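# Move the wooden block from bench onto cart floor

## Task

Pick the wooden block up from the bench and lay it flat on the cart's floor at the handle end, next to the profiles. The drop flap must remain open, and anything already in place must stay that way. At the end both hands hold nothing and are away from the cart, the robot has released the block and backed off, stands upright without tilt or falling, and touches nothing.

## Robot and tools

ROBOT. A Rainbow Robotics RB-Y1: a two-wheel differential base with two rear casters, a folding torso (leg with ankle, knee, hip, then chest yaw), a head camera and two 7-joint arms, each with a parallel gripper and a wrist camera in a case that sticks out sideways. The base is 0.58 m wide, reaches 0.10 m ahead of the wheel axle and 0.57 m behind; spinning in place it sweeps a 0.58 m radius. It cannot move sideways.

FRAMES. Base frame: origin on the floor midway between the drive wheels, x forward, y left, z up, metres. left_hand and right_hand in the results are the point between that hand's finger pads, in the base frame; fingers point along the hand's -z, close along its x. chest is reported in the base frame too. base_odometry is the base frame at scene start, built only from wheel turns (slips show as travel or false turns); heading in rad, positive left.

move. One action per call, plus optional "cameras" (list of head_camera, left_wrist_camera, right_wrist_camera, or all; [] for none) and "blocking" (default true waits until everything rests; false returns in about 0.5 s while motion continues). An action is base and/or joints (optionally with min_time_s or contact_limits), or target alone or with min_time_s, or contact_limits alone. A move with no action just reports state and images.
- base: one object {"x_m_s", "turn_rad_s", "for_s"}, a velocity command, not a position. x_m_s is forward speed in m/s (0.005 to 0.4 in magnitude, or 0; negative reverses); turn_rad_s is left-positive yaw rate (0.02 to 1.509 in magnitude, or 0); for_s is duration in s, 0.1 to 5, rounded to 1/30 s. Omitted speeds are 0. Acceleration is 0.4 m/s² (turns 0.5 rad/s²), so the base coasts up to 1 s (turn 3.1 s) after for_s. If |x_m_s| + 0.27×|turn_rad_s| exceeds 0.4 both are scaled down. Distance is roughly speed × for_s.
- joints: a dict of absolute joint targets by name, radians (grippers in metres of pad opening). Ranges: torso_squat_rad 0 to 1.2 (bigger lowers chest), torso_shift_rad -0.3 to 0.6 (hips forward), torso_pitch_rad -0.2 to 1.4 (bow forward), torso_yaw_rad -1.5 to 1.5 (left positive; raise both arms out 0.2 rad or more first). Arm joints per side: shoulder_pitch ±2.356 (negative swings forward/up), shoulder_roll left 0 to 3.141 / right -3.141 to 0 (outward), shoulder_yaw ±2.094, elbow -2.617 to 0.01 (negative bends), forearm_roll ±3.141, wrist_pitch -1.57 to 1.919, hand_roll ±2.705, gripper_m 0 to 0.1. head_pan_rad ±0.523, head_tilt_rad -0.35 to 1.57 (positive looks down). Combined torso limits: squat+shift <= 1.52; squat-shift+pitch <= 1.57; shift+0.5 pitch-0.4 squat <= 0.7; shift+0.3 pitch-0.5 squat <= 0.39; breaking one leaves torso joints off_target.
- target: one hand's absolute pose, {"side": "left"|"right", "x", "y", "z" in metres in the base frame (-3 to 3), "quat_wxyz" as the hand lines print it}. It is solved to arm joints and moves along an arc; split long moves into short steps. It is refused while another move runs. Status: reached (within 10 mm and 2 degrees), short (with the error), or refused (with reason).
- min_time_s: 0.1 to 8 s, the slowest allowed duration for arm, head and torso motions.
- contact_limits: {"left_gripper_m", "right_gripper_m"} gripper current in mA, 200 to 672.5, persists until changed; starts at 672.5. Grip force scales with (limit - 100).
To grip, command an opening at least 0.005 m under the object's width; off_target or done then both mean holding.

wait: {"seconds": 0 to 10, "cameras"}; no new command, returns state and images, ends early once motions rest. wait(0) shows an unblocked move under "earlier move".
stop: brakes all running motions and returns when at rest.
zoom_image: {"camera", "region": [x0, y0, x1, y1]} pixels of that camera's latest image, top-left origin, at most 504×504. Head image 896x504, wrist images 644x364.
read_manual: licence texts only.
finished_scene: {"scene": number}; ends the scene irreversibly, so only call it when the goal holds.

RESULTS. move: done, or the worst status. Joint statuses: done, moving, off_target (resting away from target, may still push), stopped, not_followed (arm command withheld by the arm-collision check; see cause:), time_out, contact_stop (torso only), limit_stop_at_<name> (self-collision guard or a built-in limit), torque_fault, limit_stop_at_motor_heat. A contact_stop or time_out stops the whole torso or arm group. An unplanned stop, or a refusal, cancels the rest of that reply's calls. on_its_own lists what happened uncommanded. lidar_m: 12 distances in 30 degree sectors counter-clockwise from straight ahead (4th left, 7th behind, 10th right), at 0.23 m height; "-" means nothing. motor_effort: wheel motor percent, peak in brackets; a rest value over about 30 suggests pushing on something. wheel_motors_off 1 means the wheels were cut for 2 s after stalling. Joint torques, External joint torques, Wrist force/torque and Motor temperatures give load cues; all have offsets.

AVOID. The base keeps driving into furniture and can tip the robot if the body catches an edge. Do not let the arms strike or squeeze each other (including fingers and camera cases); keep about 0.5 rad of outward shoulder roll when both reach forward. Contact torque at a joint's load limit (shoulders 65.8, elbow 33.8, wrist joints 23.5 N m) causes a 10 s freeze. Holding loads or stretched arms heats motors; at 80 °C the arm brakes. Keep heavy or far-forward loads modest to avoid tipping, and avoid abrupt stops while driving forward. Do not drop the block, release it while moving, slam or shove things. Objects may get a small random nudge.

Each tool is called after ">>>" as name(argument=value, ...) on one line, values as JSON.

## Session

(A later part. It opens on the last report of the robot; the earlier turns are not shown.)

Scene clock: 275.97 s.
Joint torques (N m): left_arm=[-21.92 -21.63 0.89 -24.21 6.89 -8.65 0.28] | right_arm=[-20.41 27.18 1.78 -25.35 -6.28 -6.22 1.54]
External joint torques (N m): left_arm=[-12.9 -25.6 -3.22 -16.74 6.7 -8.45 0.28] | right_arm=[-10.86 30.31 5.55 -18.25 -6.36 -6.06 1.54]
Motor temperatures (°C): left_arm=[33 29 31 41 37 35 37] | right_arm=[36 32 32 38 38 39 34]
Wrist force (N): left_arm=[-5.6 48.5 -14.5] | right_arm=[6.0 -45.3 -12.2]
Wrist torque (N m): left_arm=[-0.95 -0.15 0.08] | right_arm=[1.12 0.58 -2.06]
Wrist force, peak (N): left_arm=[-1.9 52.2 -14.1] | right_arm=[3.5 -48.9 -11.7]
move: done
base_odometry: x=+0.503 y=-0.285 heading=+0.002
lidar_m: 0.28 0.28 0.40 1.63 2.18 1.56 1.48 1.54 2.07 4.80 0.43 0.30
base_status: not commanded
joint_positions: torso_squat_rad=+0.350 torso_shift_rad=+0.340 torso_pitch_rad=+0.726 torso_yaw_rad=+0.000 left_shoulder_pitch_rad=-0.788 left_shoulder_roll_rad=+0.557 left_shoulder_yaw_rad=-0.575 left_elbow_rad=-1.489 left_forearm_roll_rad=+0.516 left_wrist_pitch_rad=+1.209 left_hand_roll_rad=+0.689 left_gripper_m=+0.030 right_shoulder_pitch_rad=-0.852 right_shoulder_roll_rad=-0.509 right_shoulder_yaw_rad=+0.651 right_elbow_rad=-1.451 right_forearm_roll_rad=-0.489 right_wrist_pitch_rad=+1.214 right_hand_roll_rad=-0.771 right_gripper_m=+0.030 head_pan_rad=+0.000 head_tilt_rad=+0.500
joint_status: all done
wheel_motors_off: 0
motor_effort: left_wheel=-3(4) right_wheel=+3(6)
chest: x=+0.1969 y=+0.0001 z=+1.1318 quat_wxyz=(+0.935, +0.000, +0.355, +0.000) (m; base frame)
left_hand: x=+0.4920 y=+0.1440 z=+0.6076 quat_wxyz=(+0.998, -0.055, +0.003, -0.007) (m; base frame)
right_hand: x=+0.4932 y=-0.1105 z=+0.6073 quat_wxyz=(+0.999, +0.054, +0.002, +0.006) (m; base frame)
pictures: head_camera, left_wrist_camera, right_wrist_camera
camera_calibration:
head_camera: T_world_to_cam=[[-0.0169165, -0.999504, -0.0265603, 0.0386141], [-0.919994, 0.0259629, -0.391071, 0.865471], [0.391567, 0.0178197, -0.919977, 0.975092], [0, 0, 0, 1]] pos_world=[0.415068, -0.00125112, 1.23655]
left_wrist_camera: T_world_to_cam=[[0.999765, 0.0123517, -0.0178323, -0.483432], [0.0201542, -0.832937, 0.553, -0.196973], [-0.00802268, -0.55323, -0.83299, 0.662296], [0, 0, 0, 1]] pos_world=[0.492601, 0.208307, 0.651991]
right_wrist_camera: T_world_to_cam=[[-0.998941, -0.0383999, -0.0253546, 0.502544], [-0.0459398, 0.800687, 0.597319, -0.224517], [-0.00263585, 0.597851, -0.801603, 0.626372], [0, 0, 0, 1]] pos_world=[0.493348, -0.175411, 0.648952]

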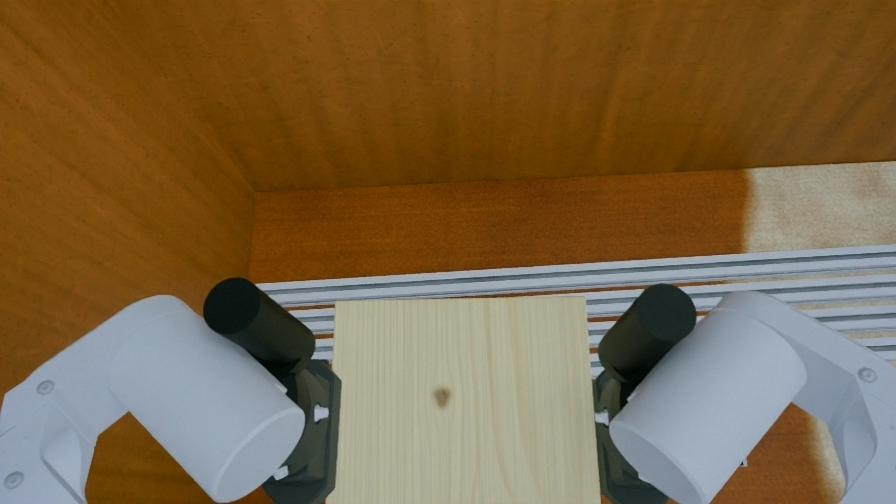

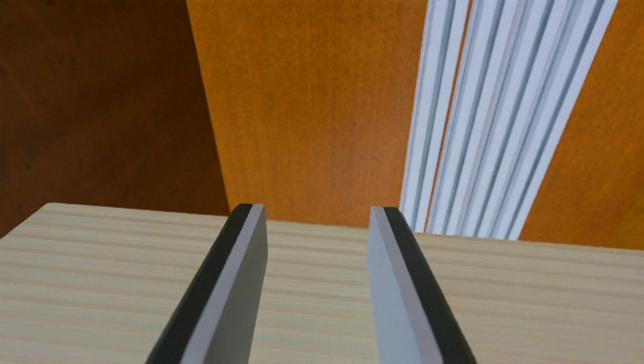

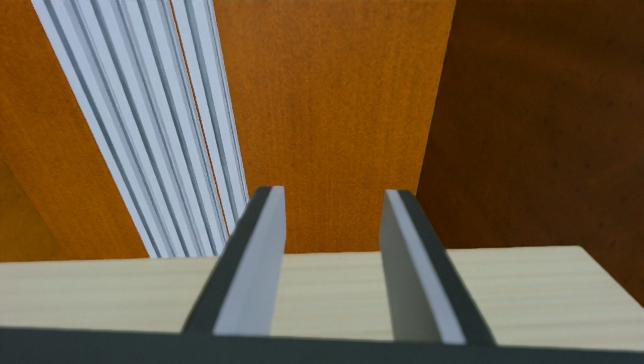

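>>> move(joints={"torso_squat_rad":0.46,"torso_shift_rad":0.35,"torso_pitch_rad":0.8625,"left_forearm_roll_rad":0.418,"left_wrist_pitch_rad":1.104,"left_hand_roll_rad":0.715,"right_forearm_roll_rad":-0.383,"right_wrist_pitch_rad":1.117,"right_hand_roll_rad":-0.799}, min_time_s=2.5)

Scene clock: 283.57 s.
Joint torques (N m): left_arm=[-20.1 -20.3 0.51 -23.97 6.05 -9.11 1.05] | right_arm=[-15.2 26.97 5.07 -24.04 -5.87 -5.77 1.65]
External joint torques (N m): left_arm=[-13.84 -23.55 -2.55 -16.59 5.88 -8.91 1.05] | right_arm=[-8.35 29.36 7.84 -16.98 -5.96 -5.61 1.65]
Motor temperatures (°C): left_arm=[32 29 31 41 37 35 37] | right_arm=[36 32 32 38 38 39 34]
Wrist force (N): left_arm=[-8.3 45.9 -14.3] | right_arm=[9.7 -42.8 -12.0]
Wrist torque (N m): left_arm=[-0.92 -0.10 -0.77] | right_arm=[0.99 0.77 -2.17]
Wrist force, peak (N): left_arm=[-5.3 49.3 -14.5] | right_arm=[6.3 -45.9 -11.9]
move: done
base_odometry: x=+0.503 y=-0.285 heading=+0.002
lidar_m: 0.28 0.29 0.39 1.63 2.19 1.56 1.49 1.55 2.07 4.79 0.43 0.30
base_status: not commanded
joint_positions: torso_squat_rad=+0.460 torso_shift_rad=+0.350 torso_pitch_rad=+0.863 torso_yaw_rad=+0.000 left_shoulder_pitch_rad=-0.788 left_shoulder_roll_rad=+0.556 left_shoulder_yaw_rad=-0.575 left_elbow_rad=-1.489 left_forearm_roll_rad=+0.417 left_wrist_pitch_rad=+1.106 left_hand_roll_rad=+0.715 left_gripper_m=+0.030 right_shoulder_pitch_rad=-0.853 right_shoulder_roll_rad=-0.509 right_shoulder_yaw_rad=+0.650 right_elbow_rad=-1.452 right_forearm_roll_rad=-0.382 right_wrist_pitch_rad=+1.118 right_hand_roll_rad=-0.799 right_gripper_m=+0.030 head_pan_rad=+0.000 head_tilt_rad=+0.500
joint_status: all done
wheel_motors_off: 0
motor_effort: left_wheel=-4(5) right_wheel=+4(6)
chest: x=+0.2224 y=+0.0001 z=+1.0708 quat_wxyz=(+0.908, +0.000, +0.418, +0.000) (m; base frame)
left_hand: x=+0.4743 y=+0.1441 z=+0.5086 quat_wxyz=(+0.999, -0.054, +0.003, -0.006) (m; base frame)
right_hand: x=+0.4762 y=-0.1105 z=+0.5086 quat_wxyz=(+0.999, +0.054, +0.001, +0.006) (m; base frame)
pictures: head_camera, left_wrist_camera, right_wrist_camera
camera_calibration:
head_camera: T_world_to_cam=[[-0.0204913, -0.999502, -0.0240146, 0.0355178], [-0.964912, 0.0260598, -0.261278, 0.736075], [0.261774, 0.0178181, -0.964965, 0.986022], [0, 0, 0, 1]] pos_world=[0.45286, -0.00125082, 1.14465]
left_wrist_camera: T_world_to_cam=[[0.999766, 0.0129314, -0.0173498, -0.46779], [0.0203613, -0.833601, 0.551992, -0.141268], [-0.00732475, -0.552216, -0.833669, 0.579518], [0, 0, 0, 1]] pos_world=[0.474802, 0.208307, 0.552989]
right_wrist_camera: T_world_to_cam=[[-0.998925, -0.0377326, -0.0269418, 0.483949], [-0.0463544, 0.801018, 0.596843, -0.165827], [-0.000939598, 0.59745, -0.801906, 0.546493], [0, 0, 0, 1]] pos_world=[0.476255, -0.175411, 0.550247]

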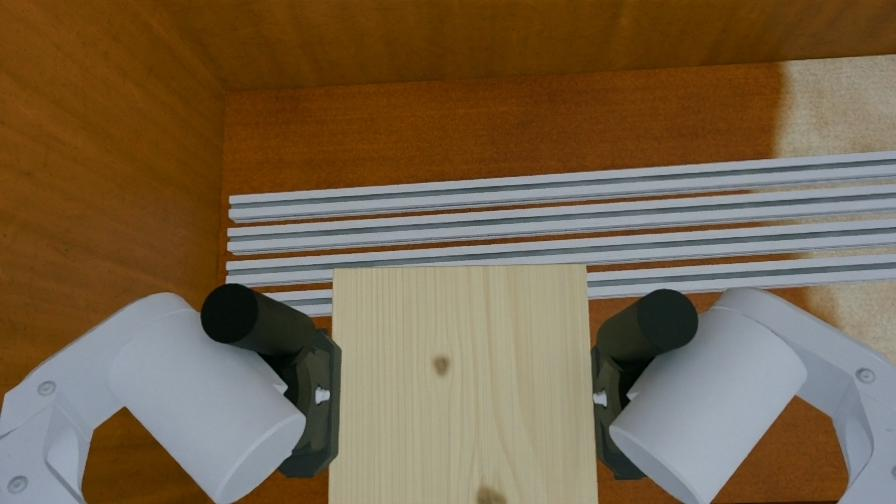

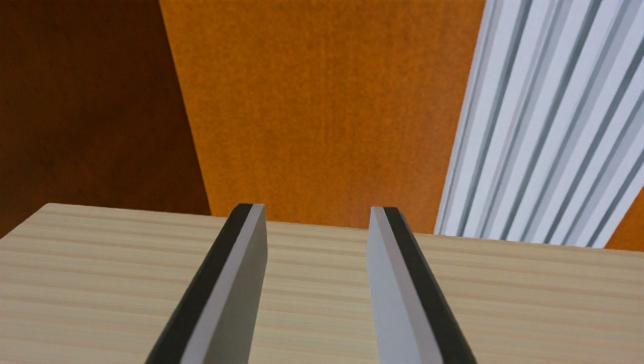

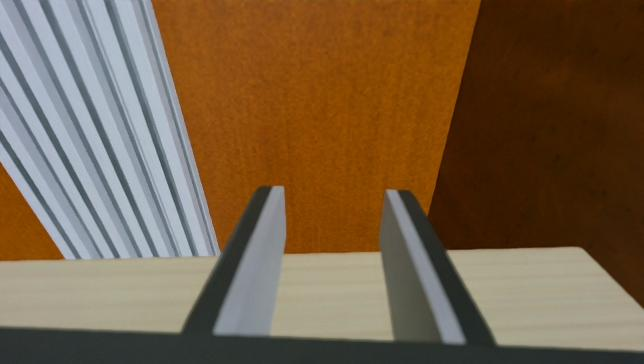

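>>> move(joints={"torso_squat_rad":0.58,"torso_shift_rad":0.37,"torso_pitch_rad":1.0,"left_forearm_roll_rad":0.312,"left_wrist_pitch_rad":1.003,"left_hand_roll_rad":0.752,"right_forearm_roll_rad":-0.269,"right_wrist_pitch_rad":1.0245,"right_hand_roll_rad":-0.839}, min_time_s=2.5, cameras=[])

>>> move(base={"x_m_s":0.05,"for_s":1.72})

Scene clock: 306.23 s.
Joint torques (N m): left_arm=[-14.05 -22.37 -6.77 -23.97 6.26 -7.91 -0.85] | right_arm=[-0.72 27.3 12.06 -17.94 -7.73 -3.9 0.88]
External joint torques (N m): left_arm=[-10.61 -24.88 -8.76 -16.8 6.1 -7.7 -0.85] | right_arm=[3.41 28.9 13.79 -11.04 -7.82 -3.72 0.88]
Motor temperatures (°C): left_arm=[32 29 31 42 36 36 37] | right_arm=[35 32 32 38 38 39 34]
Wrist force (N): left_arm=[4.4 48.7 -14.1] | right_arm=[23.9 -45.6 1.6]
Wrist torque (N m): left_arm=[-1.04 0.44 1.16] | right_arm=[1.46 0.88 -1.12]
Wrist force, peak (N): left_arm=[5.2 49.5 -14.8] | right_arm=[24.2 -45.6 1.5]
move: done
base_odometry: x=+0.503 y=-0.285 heading=+0.002
lidar_m: 0.28 0.30 0.40 1.63 2.17 1.56 1.47 1.54 2.07 4.80 0.41 0.30
base_status: not commanded
joint_positions: torso_squat_rad=+0.580 torso_shift_rad=+0.370 torso_pitch_rad=+1.000 torso_yaw_rad=+0.000 left_shoulder_pitch_rad=-0.789 left_shoulder_roll_rad=+0.557 left_shoulder_yaw_rad=-0.574 left_elbow_rad=-1.489 left_forearm_roll_rad=+0.310 left_wrist_pitch_rad=+1.005 left_hand_roll_rad=+0.752 left_gripper_m=+0.030 right_shoulder_pitch_rad=-0.856 right_shoulder_roll_rad=-0.508 right_shoulder_yaw_rad=+0.648 right_elbow_rad=-1.453 right_forearm_roll_rad=-0.267 right_wrist_pitch_rad=+1.025 right_hand_roll_rad=-0.839 right_gripper_m=+0.030 head_pan_rad=+0.000 head_tilt_rad=+0.500
joint_status: all done
wheel_motors_off: 0
motor_effort: left_wheel=-8(8) right_wheel=+0(6)
chest: x=+0.2442 y=+0.0001 z=+0.9936 quat_wxyz=(+0.878, +0.000, +0.479, +0.000) (m; base frame)
left_hand: x=+0.4498 y=+0.1442 z=+0.4002 quat_wxyz=(+0.999, -0.054, +0.002, -0.006) (m; base frame)
right_hand: x=+0.4529 y=-0.1095 z=+0.4007 quat_wxyz=(+0.998, +0.055, -0.001, +0.006) (m; base frame)
pictures: none
No camera images: "cameras" was empty.

Scene clock: 308.60 s.
Joint torques (N m): left_arm=[-15.07 -20.88 -5.34 -23.62 5.83 -7.75 -0.5] | right_arm=[-10.62 26.26 8.18 -22.78 -4.99 -6.15 1.31]
External joint torques (N m): left_arm=[-11.66 -23.37 -7.32 -16.46 5.68 -7.54 -0.5] | right_arm=[-6.6 27.86 9.89 -15.9 -5.07 -5.98 1.31]
Motor temperatures (°C): left_arm=[32 29 31 42 36 36 37] | right_arm=[35 32 32 38 37 39 34]
Wrist force (N): left_arm=[-3.7 45.1 -14.8] | right_arm=[4.7 -41.6 -12.5]
Wrist torque (N m): left_arm=[-0.98 -0.04 0.28] | right_arm=[0.95 0.51 -1.87]
Wrist force, peak (N): left_arm=[4.2 49.7 -15.8] | right_arm=[23.6 -44.9 -1.0]
move: done
base_odometry: x=+0.590 y=-0.285 heading=+0.002
lidar_m: 0.18 0.20 0.28 1.61 2.30 1.65 1.57 1.64 2.17 0.91 0.30 0.21
base_status: done (sent for 1.73 of 1.73 s)
joint_positions: torso_squat_rad=+0.580 torso_shift_rad=+0.370 torso_pitch_rad=+1.001 torso_yaw_rad=+0.000 left_shoulder_pitch_rad=-0.789 left_shoulder_roll_rad=+0.556 left_shoulder_yaw_rad=-0.574 left_elbow_rad=-1.489 left_forearm_roll_rad=+0.311 left_wrist_pitch_rad=+1.005 left_hand_roll_rad=+0.752 left_gripper_m=+0.030 right_shoulder_pitch_rad=-0.853 right_shoulder_roll_rad=-0.508 right_shoulder_yaw_rad=+0.649 right_elbow_rad=-1.452 right_forearm_roll_rad=-0.268 right_wrist_pitch_rad=+1.026 right_hand_roll_rad=-0.839 right_gripper_m=+0.030 head_pan_rad=+0.000 head_tilt_rad=+0.500
joint_status: not commanded
wheel_motors_off: 0
motor_effort: left_wheel=-6(23) right_wheel=+7(23)
chest: x=+0.2444 y=+0.0001 z=+0.9934 quat_wxyz=(+0.877, +0.000, +0.480, +0.000) (m; base frame)
left_hand: x=+0.4491 y=+0.1439 z=+0.3997 quat_wxyz=(+0.998, -0.054, +0.003, -0.006) (m; base frame)
right_hand: x=+0.4504 y=-0.1101 z=+0.3995 quat_wxyz=(+0.998, +0.055, +0.001, +0.005) (m; base frame)
pictures: head_camera, left_wrist_camera, right_wrist_camera
camera_calibration:
head_camera: T_world_to_cam=[[-0.0235903, -0.999502, -0.0209792, 0.0318515], [-0.991621, 0.02606, -0.126524, 0.609749], [0.127007, 0.0178187, -0.991742, 0.965073], [0, 0, 0, 1]] pos_world=[0.48282, -0.00125083, 1.03492]
left_wrist_camera: T_world_to_cam=[[0.999775, 0.013755, -0.016123, -0.445107], [0.020377, -0.832986, 0.552918, -0.0812726], [-0.00582484, -0.553123, -0.833079, 0.487744], [0, 0, 0, 1]] pos_world=[0.449504, 0.208206, 0.44409]
right_wrist_camera: T_world_to_cam=[[-0.998957, -0.0368991, -0.0268965, 0.455292], [-0.0456584, 0.800324, 0.597827, -0.103108], [-0.000533394, 0.598432, -0.801174, 0.458402], [0, 0, 0, 1]] pos_world=[0.450354, -0.175003, 0.441146]

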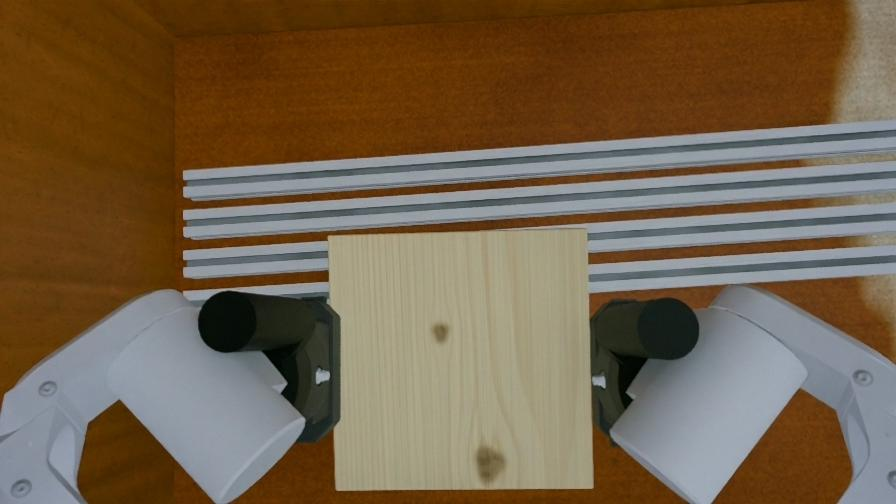

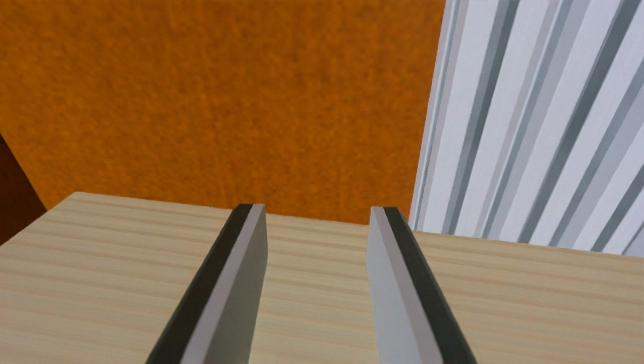

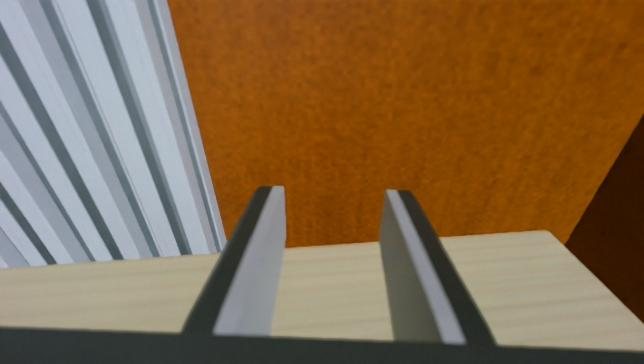

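>>> move(base={"x_m_s":-0.02,"for_s":0.4}, cameras=[])

>>> move(joints={"torso_squat_rad":0.6,"torso_shift_rad":0.34,"torso_pitch_rad":1.2,"left_forearm_roll_rad":0.133,"left_wrist_pitch_rad":0.866,"left_hand_roll_rad":0.838,"right_forearm_roll_rad":-0.08,"right_wrist_pitch_rad":0.9,"right_hand_roll_rad":-0.926,"head_tilt_rad":0.3}, min_time_s=3.5)

Scene clock: 316.83 s.
Joint torques (N m): left_arm=[-15.81 -20.87 -4.83 -23.61 5.82 -8 -0.48] | right_arm=[-11.58 26.42 7.93 -23.17 -4.82 -6.24 1.44]
External joint torques (N m): left_arm=[-12.4 -23.36 -6.8 -16.45 5.66 -7.79 -0.48] | right_arm=[-7.55 28.01 9.64 -16.29 -4.9 -6.07 1.44]
Motor temperatures (°C): left_arm=[32 29 31 42 36 35 37] | right_arm=[35 32 32 38 37 39 34]
Wrist force (N): left_arm=[-3.3 45.0 -14.2] | right_arm=[4.5 -41.9 -12.4]
Wrist torque (N m): left_arm=[-0.94 0.04 0.26] | right_arm=[0.93 0.51 -1.89]
Wrist force, peak (N): left_arm=[-3.1 45.7 -15.1] | right_arm=[4.2 -42.4 -12.8]
move: done
base_odometry: x=+0.582 y=-0.285 heading=+0.001
lidar_m: 0.20 0.21 0.28 1.62 2.29 1.64 1.56 1.63 2.17 4.47 0.31 0.21
base_status: done (sent for 0.4 of 0.4 s)
joint_positions: torso_squat_rad=+0.580 torso_shift_rad=+0.370 torso_pitch_rad=+1.001 torso_yaw_rad=+0.000 left_shoulder_pitch_rad=-0.788 left_shoulder_roll_rad=+0.556 left_shoulder_yaw_rad=-0.574 left_elbow_rad=-1.489 left_forearm_roll_rad=+0.311 left_wrist_pitch_rad=+1.005 left_hand_roll_rad=+0.752 left_gripper_m=+0.030 right_shoulder_pitch_rad=-0.853 right_shoulder_roll_rad=-0.508 right_shoulder_yaw_rad=+0.650 right_elbow_rad=-1.452 right_forearm_roll_rad=-0.268 right_wrist_pitch_rad=+1.026 right_hand_roll_rad=-0.839 right_gripper_m=+0.030 head_pan_rad=+0.000 head_tilt_rad=+0.500
joint_status: not commanded
wheel_motors_off: 0
motor_effort: left_wheel=-4(21) right_wheel=+5(11)
chest: x=+0.2444 y=+0.0001 z=+0.9934 quat_wxyz=(+0.877, +0.000, +0.480, +0.000) (m; base frame)
left_hand: x=+0.4489 y=+0.1439 z=+0.3997 quat_wxyz=(+0.998, -0.054, +0.003, -0.006) (m; base frame)
right_hand: x=+0.4502 y=-0.1101 z=+0.3995 quat_wxyz=(+0.998, +0.055, +0.002, +0.005) (m; base frame)
pictures: none
No camera images: "cameras" was empty.

Scene clock: 320.63 s.
Joint torques (N m): left_arm=[-15.57 -19.58 -4.02 -23.9 4.12 -9.88 1.16] | right_arm=[-8.91 23.06 9.12 -21.21 -3.58 -6.94 1.7]
External joint torques (N m): left_arm=[-14.36 -21.46 -5.15 -16.92 4.08 -9.55 1.16] | right_arm=[-7.04 24.01 10.01 -14.45 -3.78 -6.66 1.7]
Motor temperatures (°C): left_arm=[32 29 31 42 36 35 37] | right_arm=[35 32 32 38 37 39 34]
Wrist force (N): left_arm=[-8.1 45.3 -14.6] | right_arm=[7.1 -42.6 -11.3]
Wrist torque (N m): left_arm=[-0.93 0.04 -0.75] | right_arm=[1.03 0.62 -2.06]
Wrist force, peak (N): left_arm=[-5.8 50.1 -15.1] | right_arm=[7.1 -46.5 -11.8]
move: off_target
base_odometry: x=+0.582 y=-0.285 heading=+0.001
lidar_m: 0.20 0.21 0.29 1.61 2.30 1.63 1.56 1.63 2.17 4.47 0.31 0.21
base_status: not commanded
joint_positions: torso_squat_rad=+0.591 torso_shift_rad=+0.354 torso_pitch_rad=+1.111 torso_yaw_rad=+0.000 left_shoulder_pitch_rad=-0.788 left_shoulder_roll_rad=+0.556 left_shoulder_yaw_rad=-0.575 left_elbow_rad=-1.489 left_forearm_roll_rad=+0.132 left_wrist_pitch_rad=+0.868 left_hand_roll_rad=+0.838 left_gripper_m=+0.030 right_shoulder_pitch_rad=-0.853 right_shoulder_roll_rad=-0.507 right_shoulder_yaw_rad=+0.649 right_elbow_rad=-1.452 right_forearm_roll_rad=-0.079 right_wrist_pitch_rad=+0.902 right_hand_roll_rad=-0.926 right_gripper_m=+0.030 head_pan_rad=+0.000 head_tilt_rad=+0.300
joint_status: torso_pitch_rad off_target (ended at +1.111, target +1.200); the others done
wheel_motors_off: 0
on_its_own: torso_pitch_rad is held at +1.110, not at your +1.200
motor_effort: left_wheel=-4(6) right_wheel=+3(7)
chest: x=+0.2507 y=+0.0001 z=+0.9632 quat_wxyz=(+0.850, +0.000, +0.527, +0.000) (m; base frame)
left_hand: x=+0.4340 y=+0.1440 z=+0.3498 quat_wxyz=(+0.998, -0.054, -0.041, -0.008) (m; base frame)
right_hand: x=+0.4358 y=-0.1096 z=+0.3498 quat_wxyz=(+0.998, +0.055, -0.043, +0.007) (m; base frame)
pictures: head_camera, left_wrist_camera, right_wrist_camera
camera_calibration:
head_camera: T_world_to_cam=[[-0.0215144, -0.999504, -0.0229961, 0.0323104], [-0.976238, 0.0259635, -0.21514, 0.702997], [0.21563, 0.017821, -0.976312, 0.858158], [0, 0, 0, 1]] pos_world=[0.501943, -0.00125112, 0.989816]
left_wrist_camera: T_world_to_cam=[[0.997302, 0.0145343, 0.0719489, -0.460569], [-0.0276555, -0.833566, 0.551727, -0.0318489], [0.0679932, -0.552229, -0.830915, 0.413161], [0, 0, 0, 1]] pos_world=[0.430353, 0.208305, 0.394012]
right_wrist_camera: T_world_to_cam=[[-0.992609, -0.0356316, -0.116009, 0.46802], [-0.0979004, 0.800011, 0.591945, -0.0495757], [0.0717168, 0.598927, -0.797586, 0.385579], [0, 0, 0, 1]] pos_world=[0.432055, -0.174596, 0.391173]

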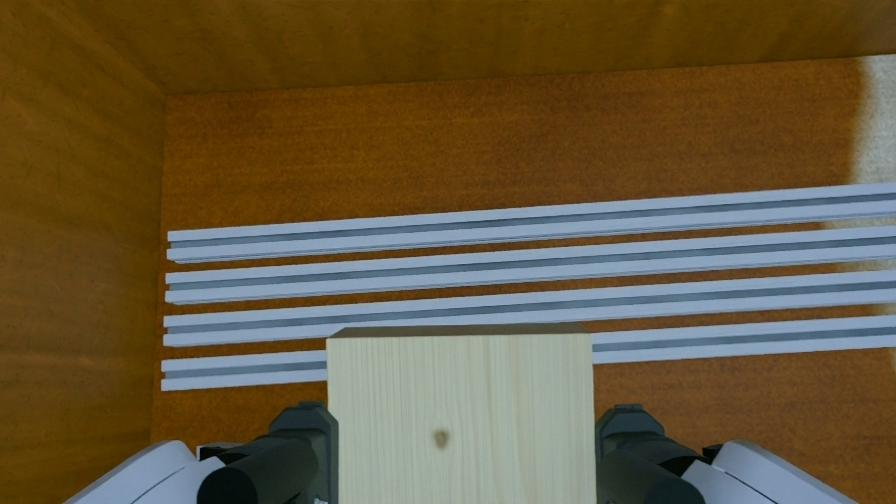

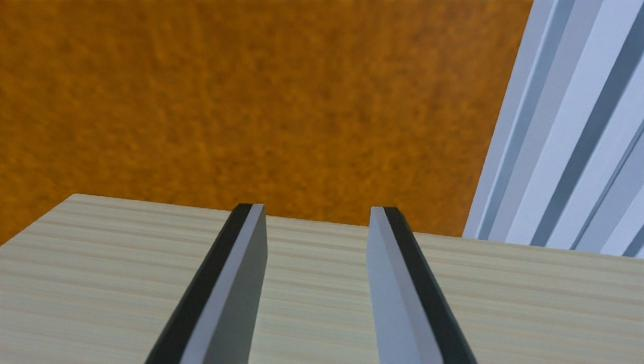

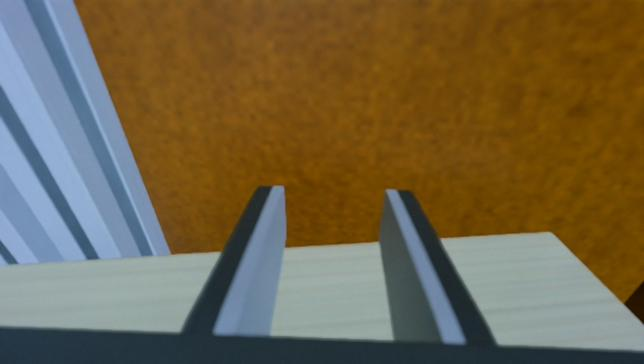

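>>> move(joints={"torso_squat_rad":0.6,"torso_shift_rad":0.32,"torso_pitch_rad":1.2}, min_time_s=1.5)

Scene clock: 323.47 s.
Joint torques (N m): left_arm=[-0.2 -23.98 -14.86 -4.65 8.9 -4.85 1.86] | right_arm=[-4.76 33.29 16.44 -23.52 -5.45 -7.7 2.62]
External joint torques (N m): left_arm=[-0.11 -25.56 -15.57 2.15 8.82 -4.58 1.86] | right_arm=[-4.06 33.94 16.89 -16.96 -5.59 -7.48 2.62]
Motor temperatures (°C): left_arm=[32 29 31 42 36 35 37] | right_arm=[35 32 32 38 37 39 34]
Wrist force (N): left_arm=[1.4 48.9 71.3] | right_arm=[10.9 -52.4 -10.2]
Wrist torque (N m): left_arm=[-2.42 -4.00 -1.48] | right_arm=[1.35 0.62 -2.66]
Wrist force, peak (N): left_arm=[8.8 68.0 177.8] | right_arm=[30.0 -65.2 9.2]
move: contact_stop
base_odometry: x=+0.582 y=-0.285 heading=+0.001
lidar_m: 0.20 0.21 0.28 1.61 2.31 1.64 1.56 1.62 2.18 4.47 0.31 0.22
base_status: not commanded
joint_positions: torso_squat_rad=+0.599 torso_shift_rad=+0.324 torso_pitch_rad=+1.164 torso_yaw_rad=+0.001 left_shoulder_pitch_rad=-0.792 left_shoulder_roll_rad=+0.557 left_shoulder_yaw_rad=-0.572 left_elbow_rad=-1.493 left_forearm_roll_rad=+0.131 left_wrist_pitch_rad=+0.867 left_hand_roll_rad=+0.838 left_gripper_m=+0.030 right_shoulder_pitch_rad=-0.854 right_shoulder_roll_rad=-0.510 right_shoulder_yaw_rad=+0.648 right_elbow_rad=-1.452 right_forearm_roll_rad=-0.079 right_wrist_pitch_rad=+0.902 right_hand_roll_rad=-0.927 right_gripper_m=+0.030 head_pan_rad=+0.000 head_tilt_rad=+0.300
joint_status: torso_pitch_rad contact_stop (moved +0.053 of +0.089); the others done
wheel_motors_off: 0
on_its_own: torso_pitch_rad is held at +1.167, not at your +1.200, since a contact_stop
motor_effort: left_wheel=-7(19) right_wheel=+3(10)
chest: x=+0.2405 y=-0.0002 z=+0.9511 quat_wxyz=(+0.835, +0.001, +0.550, +0.001) (m; base frame)
left_hand: x=+0.3955 y=+0.1437 z=+0.3305 quat_wxyz=(+0.998, -0.055, -0.020, -0.006) (m; base frame)
right_hand: x=+0.3941 y=-0.1106 z=+0.3284 quat_wxyz=(+0.998, +0.054, -0.018, +0.006) (m; base frame)
pictures: head_camera, left_wrist_camera, right_wrist_camera
camera_calibration:
head_camera: T_world_to_cam=[[-0.0224532, -0.999472, -0.0235009, 0.0323755], [-0.986281, 0.0259899, -0.163017, 0.643331], [0.163542, 0.0195182, -0.986343, 0.87065], [0, 0, 0, 1]] pos_world=[0.492844, -0.00135531, 0.964395]
left_wrist_camera: T_world_to_cam=[[0.99949, 0.0152789, 0.0280573, -0.407321], [-0.00282594, -0.832501, 0.554017, -0.0333425], [0.0318225, -0.553813, -0.832033, 0.414468], [0, 0, 0, 1]] pos_world=[0.393829, 0.208004, 0.374752]
right_wrist_camera: T_world_to_cam=[[-0.997265, -0.0354231, -0.0648604, 0.409231], [-0.0671437, 0.800969, 0.594929, -0.053212], [0.030877, 0.597657, -0.801157, 0.38922], [0, 0, 0, 1]] pos_world=[0.392521, -0.175502, 0.370026]

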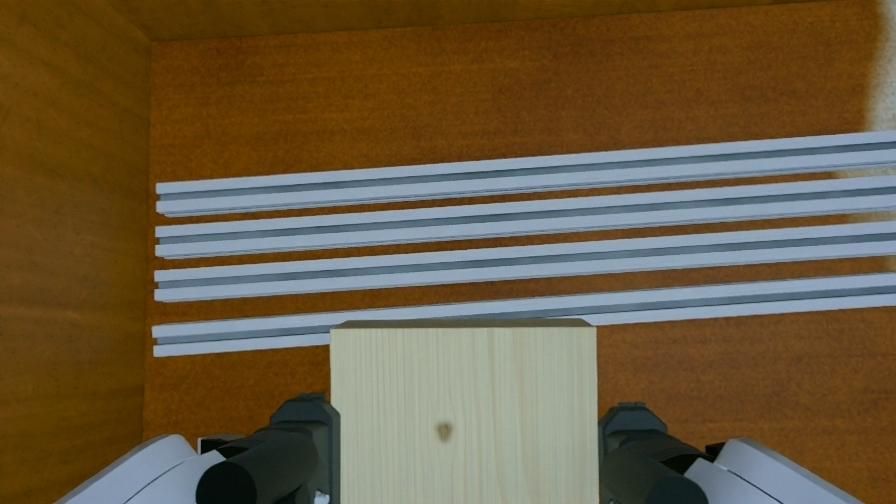

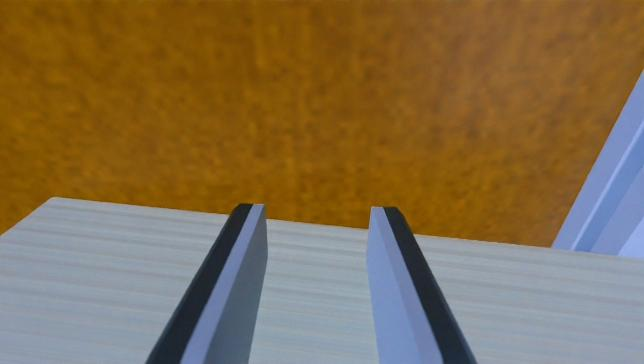

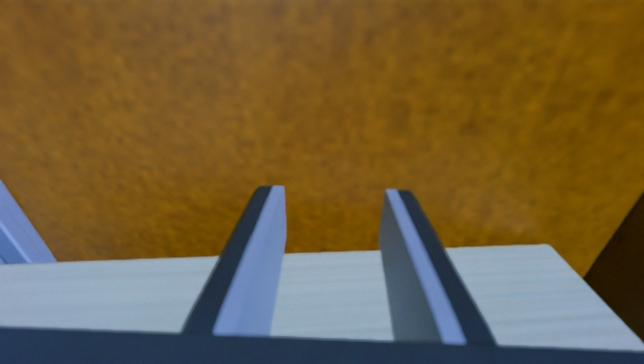

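>>> move(joints={"torso_pitch_rad":1.06}, min_time_s=2)

>>> zoom_image(camera="head_camera", region=[140, 150, 640, 504])

Scene clock: 328.53 s.
Joint torques (N m): left_arm=[-13.36 -19.76 -6.69 -22.25 4.36 -7.97 0.18] | right_arm=[-11.17 24.45 9.39 -22.72 -3.22 -6.86 1.91]
External joint torques (N m): left_arm=[-10.97 -21.99 -8.3 -15.08 4.38 -7.57 0.19] | right_arm=[-8.13 25.71 10.71 -15.79 -3.49 -6.53 1.9]
Motor temperatures (°C): left_arm=[32 29 31 41 36 35 37] | right_arm=[34 33 32 38 37 39 34]
Wrist force (N): left_arm=[-5.0 42.3 -14.7] | right_arm=[1.6 -38.7 -12.2]
Wrist torque (N m): left_arm=[-0.91 -0.06 0.26] | right_arm=[0.83 0.47 -1.75]
Wrist force, peak (N): left_arm=[2.4 49.3 72.5] | right_arm=[11.7 -53.3 -9.9]
move: done
base_odometry: x=+0.582 y=-0.285 heading=+0.001
lidar_m: 0.20 0.20 0.29 1.61 2.30 1.65 1.56 1.63 2.18 4.48 0.31 0.21
base_status: not commanded
joint_positions: torso_squat_rad=+0.598 torso_shift_rad=+0.326 torso_pitch_rad=+1.061 torso_yaw_rad=+0.001 left_shoulder_pitch_rad=-0.789 left_shoulder_roll_rad=+0.556 left_shoulder_yaw_rad=-0.574 left_elbow_rad=-1.489 left_forearm_roll_rad=+0.132 left_wrist_pitch_rad=+0.868 left_hand_roll_rad=+0.838 left_gripper_m=+0.030 right_shoulder_pitch_rad=-0.853 right_shoulder_roll_rad=-0.508 right_shoulder_yaw_rad=+0.649 right_elbow_rad=-1.452 right_forearm_roll_rad=-0.079 right_wrist_pitch_rad=+0.902 right_hand_roll_rad=-0.926 right_gripper_m=+0.030 head_pan_rad=+0.000 head_tilt_rad=+0.300
joint_status: all done
wheel_motors_off: 0
motor_effort: left_wheel=-5(9) right_wheel=+4(6)
chest: x=+0.2272 y=+0.0000 z=+0.9796 quat_wxyz=(+0.863, +0.000, +0.506, +0.001) (m; base frame)
left_hand: x=+0.4417 y=+0.1446 z=+0.3766 quat_wxyz=(+0.996, -0.053, -0.067, -0.009) (m; base frame)
right_hand: x=+0.4427 y=-0.1093 z=+0.3760 quat_wxyz=(+0.996, +0.055, -0.068, +0.009) (m; base frame)
pictures: head_camera, left_wrist_camera, right_wrist_camera
camera_calibration:
head_camera: T_world_to_cam=[[-0.0198417, -0.999487, -0.0251549, 0.0338319], [-0.964268, 0.0257786, -0.263672, 0.728367], [0.264185, 0.0190244, -0.964284, 0.856427], [0, 0, 0, 1]] pos_world=[0.476757, -0.0012547, 1.01874]
left_wrist_camera: T_world_to_cam=[[0.992214, 0.0157925, 0.123538, -0.48766], [-0.055103, -0.833892, 0.54917, -0.0328847], [0.11169, -0.551702, -0.826529, 0.414219], [0, 0, 0, 1]] pos_world=[0.435787, 0.208805, 0.420668]
right_wrist_camera: T_world_to_cam=[[-0.985585, -0.0358574, -0.165337, 0.49331], [-0.127516, 0.799705, 0.586695, -0.0496375], [0.111183, 0.599321, -0.79275, 0.386569], [0, 0, 0, 1]] pos_world=[0.436889, -0.174295, 0.417137]

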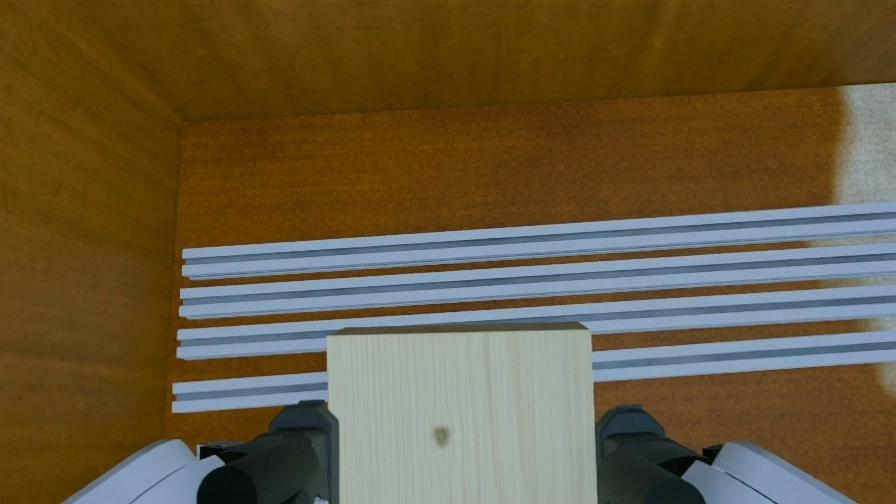

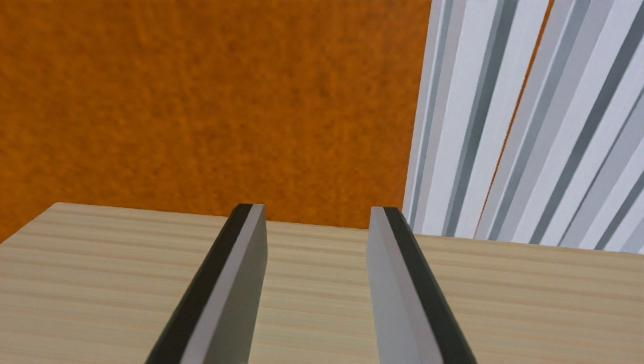

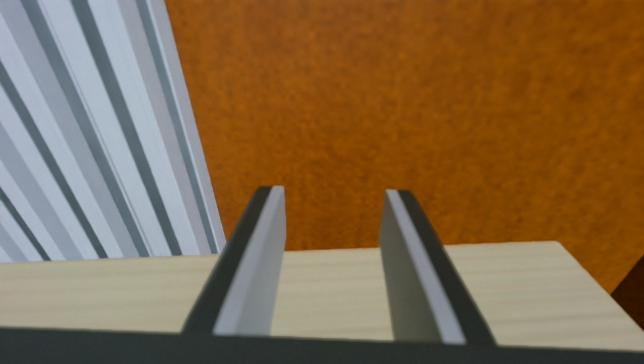

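Scaled by 1.008 from the camera's 896x504 image, which has a finer 1280x720 frame.

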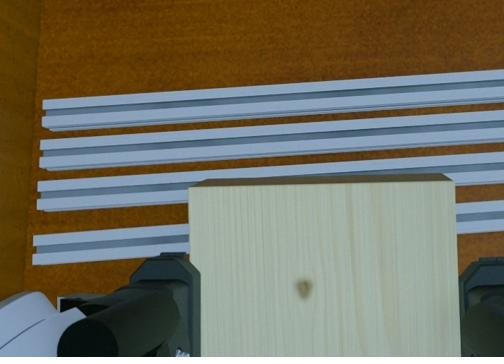

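>>> move(joints={"torso_squat_rad":0.55,"torso_shift_rad":0.30,"torso_pitch_rad":1.2}, min_time_s=3)

Scene clock: 337.70 s.
Joint torques (N m): left_arm=[-2.49 -23.79 -16.96 -21.79 6.92 -7.17 -1.16] | right_arm=[1.46 25.35 12.23 -17.43 -6.33 -4.74 -0.04]
External joint torques (N m): left_arm=[-3.27 -25.15 -17.33 -15.2 6.79 -6.95 -1.16] | right_arm=[1.35 25.72 12.35 -10.99 -6.43 -4.55 -0.04]
Motor temperatures (°C): left_arm=[32 29 32 41 36 35 37] | right_arm=[34 33 32 38 37 39 34]
Wrist force (N): left_arm=[16.3 54.0 -11.8] | right_arm=[18.9 -42.0 -3.7]
Wrist torque (N m): left_arm=[-1.18 0.55 1.48] | right_arm=[1.20 0.73 0.14]
Wrist force, peak (N): left_arm=[15.7 54.5 -13.0] | right_arm=[19.6 -41.6 -9.3]
move: done
base_odometry: x=+0.582 y=-0.285 heading=+0.002
lidar_m: 0.20 0.21 0.29 1.61 2.30 1.64 1.56 1.63 2.18 4.49 0.32 0.22
base_status: not commanded
joint_positions: torso_squat_rad=+0.550 torso_shift_rad=+0.300 torso_pitch_rad=+1.200 torso_yaw_rad=+0.001 left_shoulder_pitch_rad=-0.791 left_shoulder_roll_rad=+0.557 left_shoulder_yaw_rad=-0.572 left_elbow_rad=-1.489 left_forearm_roll_rad=+0.131 left_wrist_pitch_rad=+0.868 left_hand_roll_rad=+0.838 left_gripper_m=+0.030 right_shoulder_pitch_rad=-0.855 right_shoulder_roll_rad=-0.508 right_shoulder_yaw_rad=+0.649 right_elbow_rad=-1.453 right_forearm_roll_rad=-0.078 right_wrist_pitch_rad=+0.901 right_hand_roll_rad=-0.926 right_gripper_m=+0.030 head_pan_rad=+0.000 head_tilt_rad=+0.300
joint_status: all done
wheel_motors_off: 0
motor_effort: left_wheel=-9(9) right_wheel=-3(6)
chest: x=+0.2368 y=+0.0000 z=+0.9628 quat_wxyz=(+0.825, +0.000, +0.564, +0.001) (m; base frame)
left_hand: x=+0.3680 y=+0.1452 z=+0.3361 quat_wxyz=(+0.999, -0.053, +0.000, -0.004) (m; base frame)
right_hand: x=+0.3687 y=-0.1084 z=+0.3357 quat_wxyz=(+0.998, +0.056, -0.001, +0.005) (m; base frame)
pictures: head_camera, left_wrist_camera, right_wrist_camera
camera_calibration:
head_camera: T_world_to_cam=[[-0.0230333, -0.999489, -0.0221564, 0.0315463], [-0.991479, 0.0256798, -0.127713, 0.60879], [0.128217, 0.019026, -0.991564, 0.896225], [0, 0, 0, 1]] pos_world=[0.489418, -0.001155, 0.967114]
left_wrist_camera: T_world_to_cam=[[0.999789, 0.0170136, -0.0115042, -0.367017], [0.0205368, -0.834344, 0.550861, -0.0424888], [-0.000226345, -0.550981, -0.834518, 0.433064], [0, 0, 0, 1]] pos_world=[0.36791, 0.209404, 0.380582]
right_wrist_camera: T_world_to_cam=[[-0.998839, -0.036683, -0.0312376, 0.373561], [-0.0480911, 0.798677, 0.599835, -0.0699283], [0.00294497, 0.600641, -0.799514, 0.404641], [0, 0, 0, 1]] pos_world=[0.368572, -0.173491, 0.377131]

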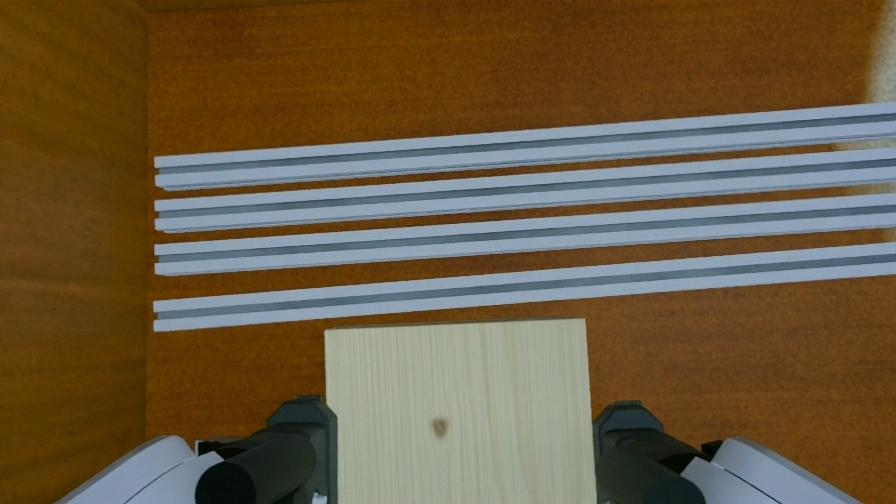

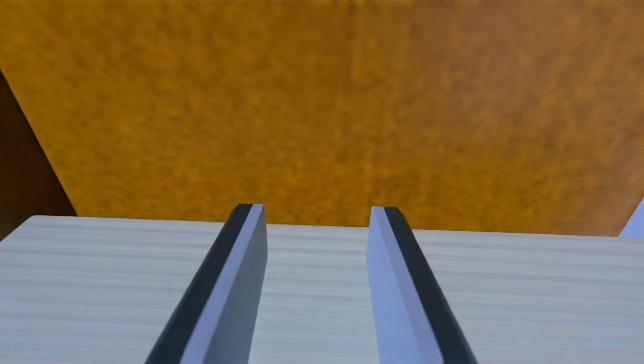

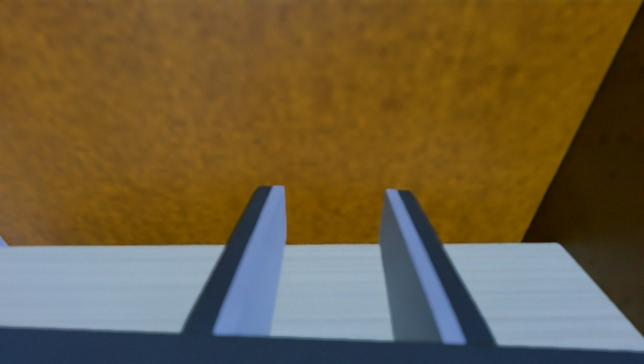

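>>> move(base={"x_m_s":0.02,"for_s":0.4}, cameras=[])

>>> move(joints={"torso_squat_rad":0.64,"torso_shift_rad":0.335}, min_time_s=2.5)

Scene clock: 341.77 s.
Joint torques (N m): left_arm=[-6.82 -21.1 -11.74 -21.47 4.87 -7.27 -1.03] | right_arm=[-8.67 25.55 8.57 -22.23 -3.62 -7.15 0.42]
External joint torques (N m): left_arm=[-7.66 -22.43 -12.07 -14.88 4.73 -7.05 -1.03] | right_arm=[-8.87 25.91 8.67 -15.82 -3.71 -6.97 0.42]
Motor temperatures (°C): left_arm=[32 29 32 41 36 35 37] | right_arm=[34 32 32 37 37 39 34]
Wrist force (N): left_arm=[3.4 42.3 -15.9] | right_arm=[-2.5 -39.7 -12.4]
Wrist torque (N m): left_arm=[-0.74 0.47 1.04] | right_arm=[0.89 0.04 -0.82]
Wrist force, peak (N): left_arm=[16.3 54.4 -12.3] | right_arm=[19.5 -42.2 -3.2]
move: done
base_odometry: x=+0.590 y=-0.285 heading=+0.001
lidar_m: 0.19 0.20 0.28 1.62 2.32 1.65 1.56 1.63 2.17 0.91 0.31 0.21
base_status: done (sent for 0.4 of 0.4 s)
joint_positions: torso_squat_rad=+0.550 torso_shift_rad=+0.300 torso_pitch_rad=+1.201 torso_yaw_rad=+0.001 left_shoulder_pitch_rad=-0.790 left_shoulder_roll_rad=+0.556 left_shoulder_yaw_rad=-0.573 left_elbow_rad=-1.489 left_forearm_roll_rad=+0.132 left_wrist_pitch_rad=+0.868 left_hand_roll_rad=+0.838 left_gripper_m=+0.030 right_shoulder_pitch_rad=-0.853 right_shoulder_roll_rad=-0.508 right_shoulder_yaw_rad=+0.650 right_elbow_rad=-1.452 right_forearm_roll_rad=-0.079 right_wrist_pitch_rad=+0.902 right_hand_roll_rad=-0.926 right_gripper_m=+0.030 head_pan_rad=+0.000 head_tilt_rad=+0.300
joint_status: not commanded
wheel_motors_off: 0
motor_effort: left_wheel=-4(12) right_wheel=+3(11)
chest: x=+0.2370 y=+0.0000 z=+0.9625 quat_wxyz=(+0.825, +0.000, +0.565, +0.000) (m; base frame)
left_hand: x=+0.3663 y=+0.1447 z=+0.3356 quat_wxyz=(+0.999, -0.054, +0.002, -0.004) (m; base frame)
right_hand: x=+0.3659 y=-0.1093 z=+0.3348 quat_wxyz=(+0.998, +0.055, +0.002, +0.005) (m; base frame)
pictures: none
No camera images: "cameras" was empty.

Scene clock: 344.03 s.
Joint torques (N m): left_arm=[-16.49 -19.76 -7.82 -10.21 1.22 -12.32 -1.29] | right_arm=[-12.77 25.85 8.37 -24.84 -3.14 -8.24 1.15]
External joint torques (N m): left_arm=[-17.04 -21.24 -8.3 -3.57 1.1 -12.09 -1.29] | right_arm=[-12.62 26.23 8.57 -18.36 -3.24 -8.04 1.15]
Motor temperatures (°C): left_arm=[32 29 32 41 36 35 37] | right_arm=[34 32 32 37 37 39 34]
Wrist force (N): left_arm=[-16.9 53.0 93.3] | right_arm=[-1.1 -45.3 -15.7]
Wrist torque (N m): left_arm=[-2.70 1.72 1.61] | right_arm=[1.01 0.29 -1.52]
Wrist force, peak (N): left_arm=[-49.9 89.2 195.3] | right_arm=[-11.6 -52.0 23.0]
move: contact_stop
base_odometry: x=+0.590 y=-0.285 heading=+0.001
lidar_m: 0.19 0.21 0.28 1.61 2.32 1.66 1.57 1.64 2.19 0.90 0.31 0.22
base_status: not commanded
joint_positions: torso_squat_rad=+0.625 torso_shift_rad=+0.322 torso_pitch_rad=+1.186 torso_yaw_rad=+0.005 left_shoulder_pitch_rad=-0.787 left_shoulder_roll_rad=+0.556 left_shoulder_yaw_rad=-0.574 left_elbow_rad=-1.492 left_forearm_roll_rad=+0.133 left_wrist_pitch_rad=+0.869 left_hand_roll_rad=+0.838 left_gripper_m=+0.030 right_shoulder_pitch_rad=-0.852 right_shoulder_roll_rad=-0.508 right_shoulder_yaw_rad=+0.650 right_elbow_rad=-1.451 right_forearm_roll_rad=-0.079 right_wrist_pitch_rad=+0.902 right_hand_roll_rad=-0.926 right_gripper_m=+0.030 head_pan_rad=+0.000 head_tilt_rad=+0.300
joint_status: torso_squat_rad contact_stop (moved +0.075 of +0.090); torso_shift_rad contact_stop (moved +0.022 of +0.035)
wheel_motors_off: 0
motor_effort: left_wheel=+7(19) right_wheel=+3(13)
chest: x=+0.2384 y=-0.0002 z=+0.9353 quat_wxyz=(+0.829, +0.001, +0.559, +0.002) (m; base frame)
left_hand: x=+0.3754 y=+0.1461 z=+0.3113 quat_wxyz=(+0.999, -0.053, -0.005, -0.004) (m; base frame)
right_hand: x=+0.3761 y=-0.1076 z=+0.3089 quat_wxyz=(+0.998, +0.056, -0.005, +0.006) (m; base frame)
pictures: head_camera, left_wrist_camera, right_wrist_camera
camera_calibration:
head_camera: T_world_to_cam=[[-0.0216649, -0.999425, -0.0260688, 0.0340518], [-0.989642, 0.0251396, -0.141341, 0.619114], [0.141915, 0.0227366, -0.989618, 0.863535], [0, 0, 0, 1]] pos_world=[0.49089, -0.00116594, 0.942964]
left_wrist_camera: T_world_to_cam=[[0.999839, 0.017794, -0.00211716, -0.377845], [0.0160237, -0.834909, 0.550155, -0.0261531], [0.0080218, -0.550101, -0.83506, 0.409772], [0, 0, 0, 1]] pos_world=[0.374916, 0.210304, 0.355773]
right_wrist_camera: T_world_to_cam=[[-0.99852, -0.0375238, -0.0393545, 0.382363], [-0.053644, 0.798172, 0.600037, -0.05229], [0.00889596, 0.60126, -0.799004, 0.380325], [0, 0, 0, 1]] pos_world=[0.375608, -0.17259, 0.350304]

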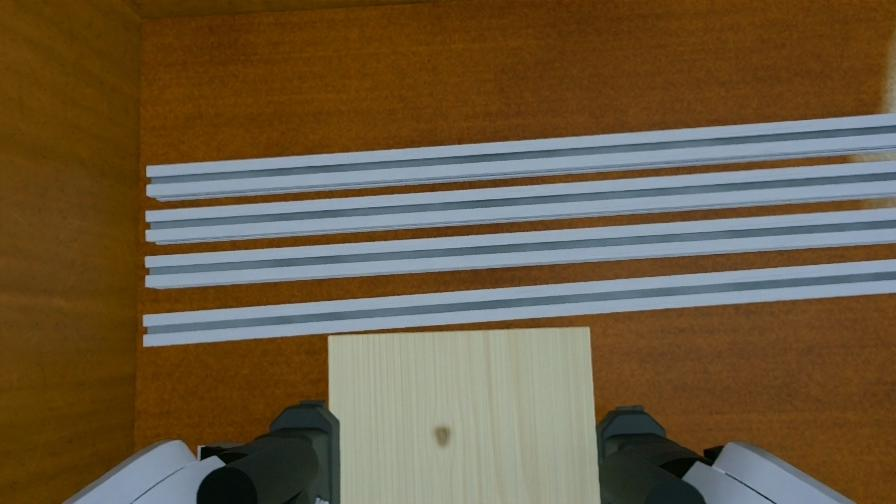

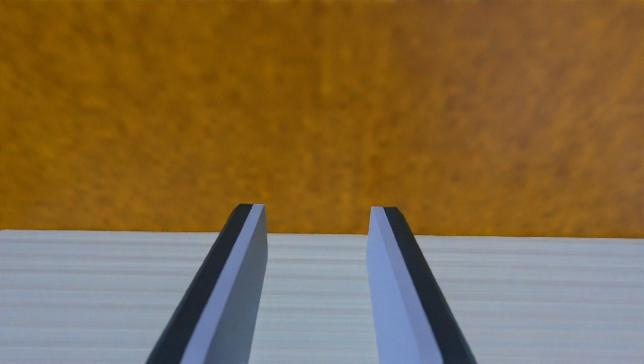

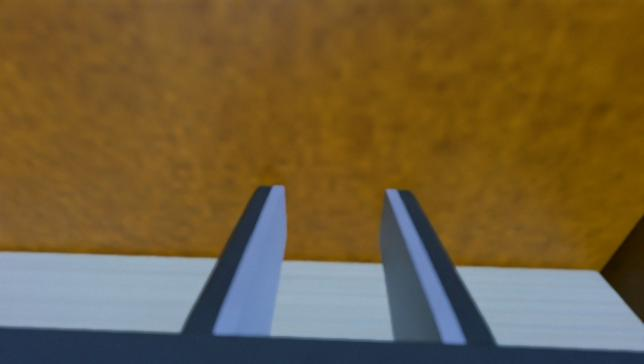

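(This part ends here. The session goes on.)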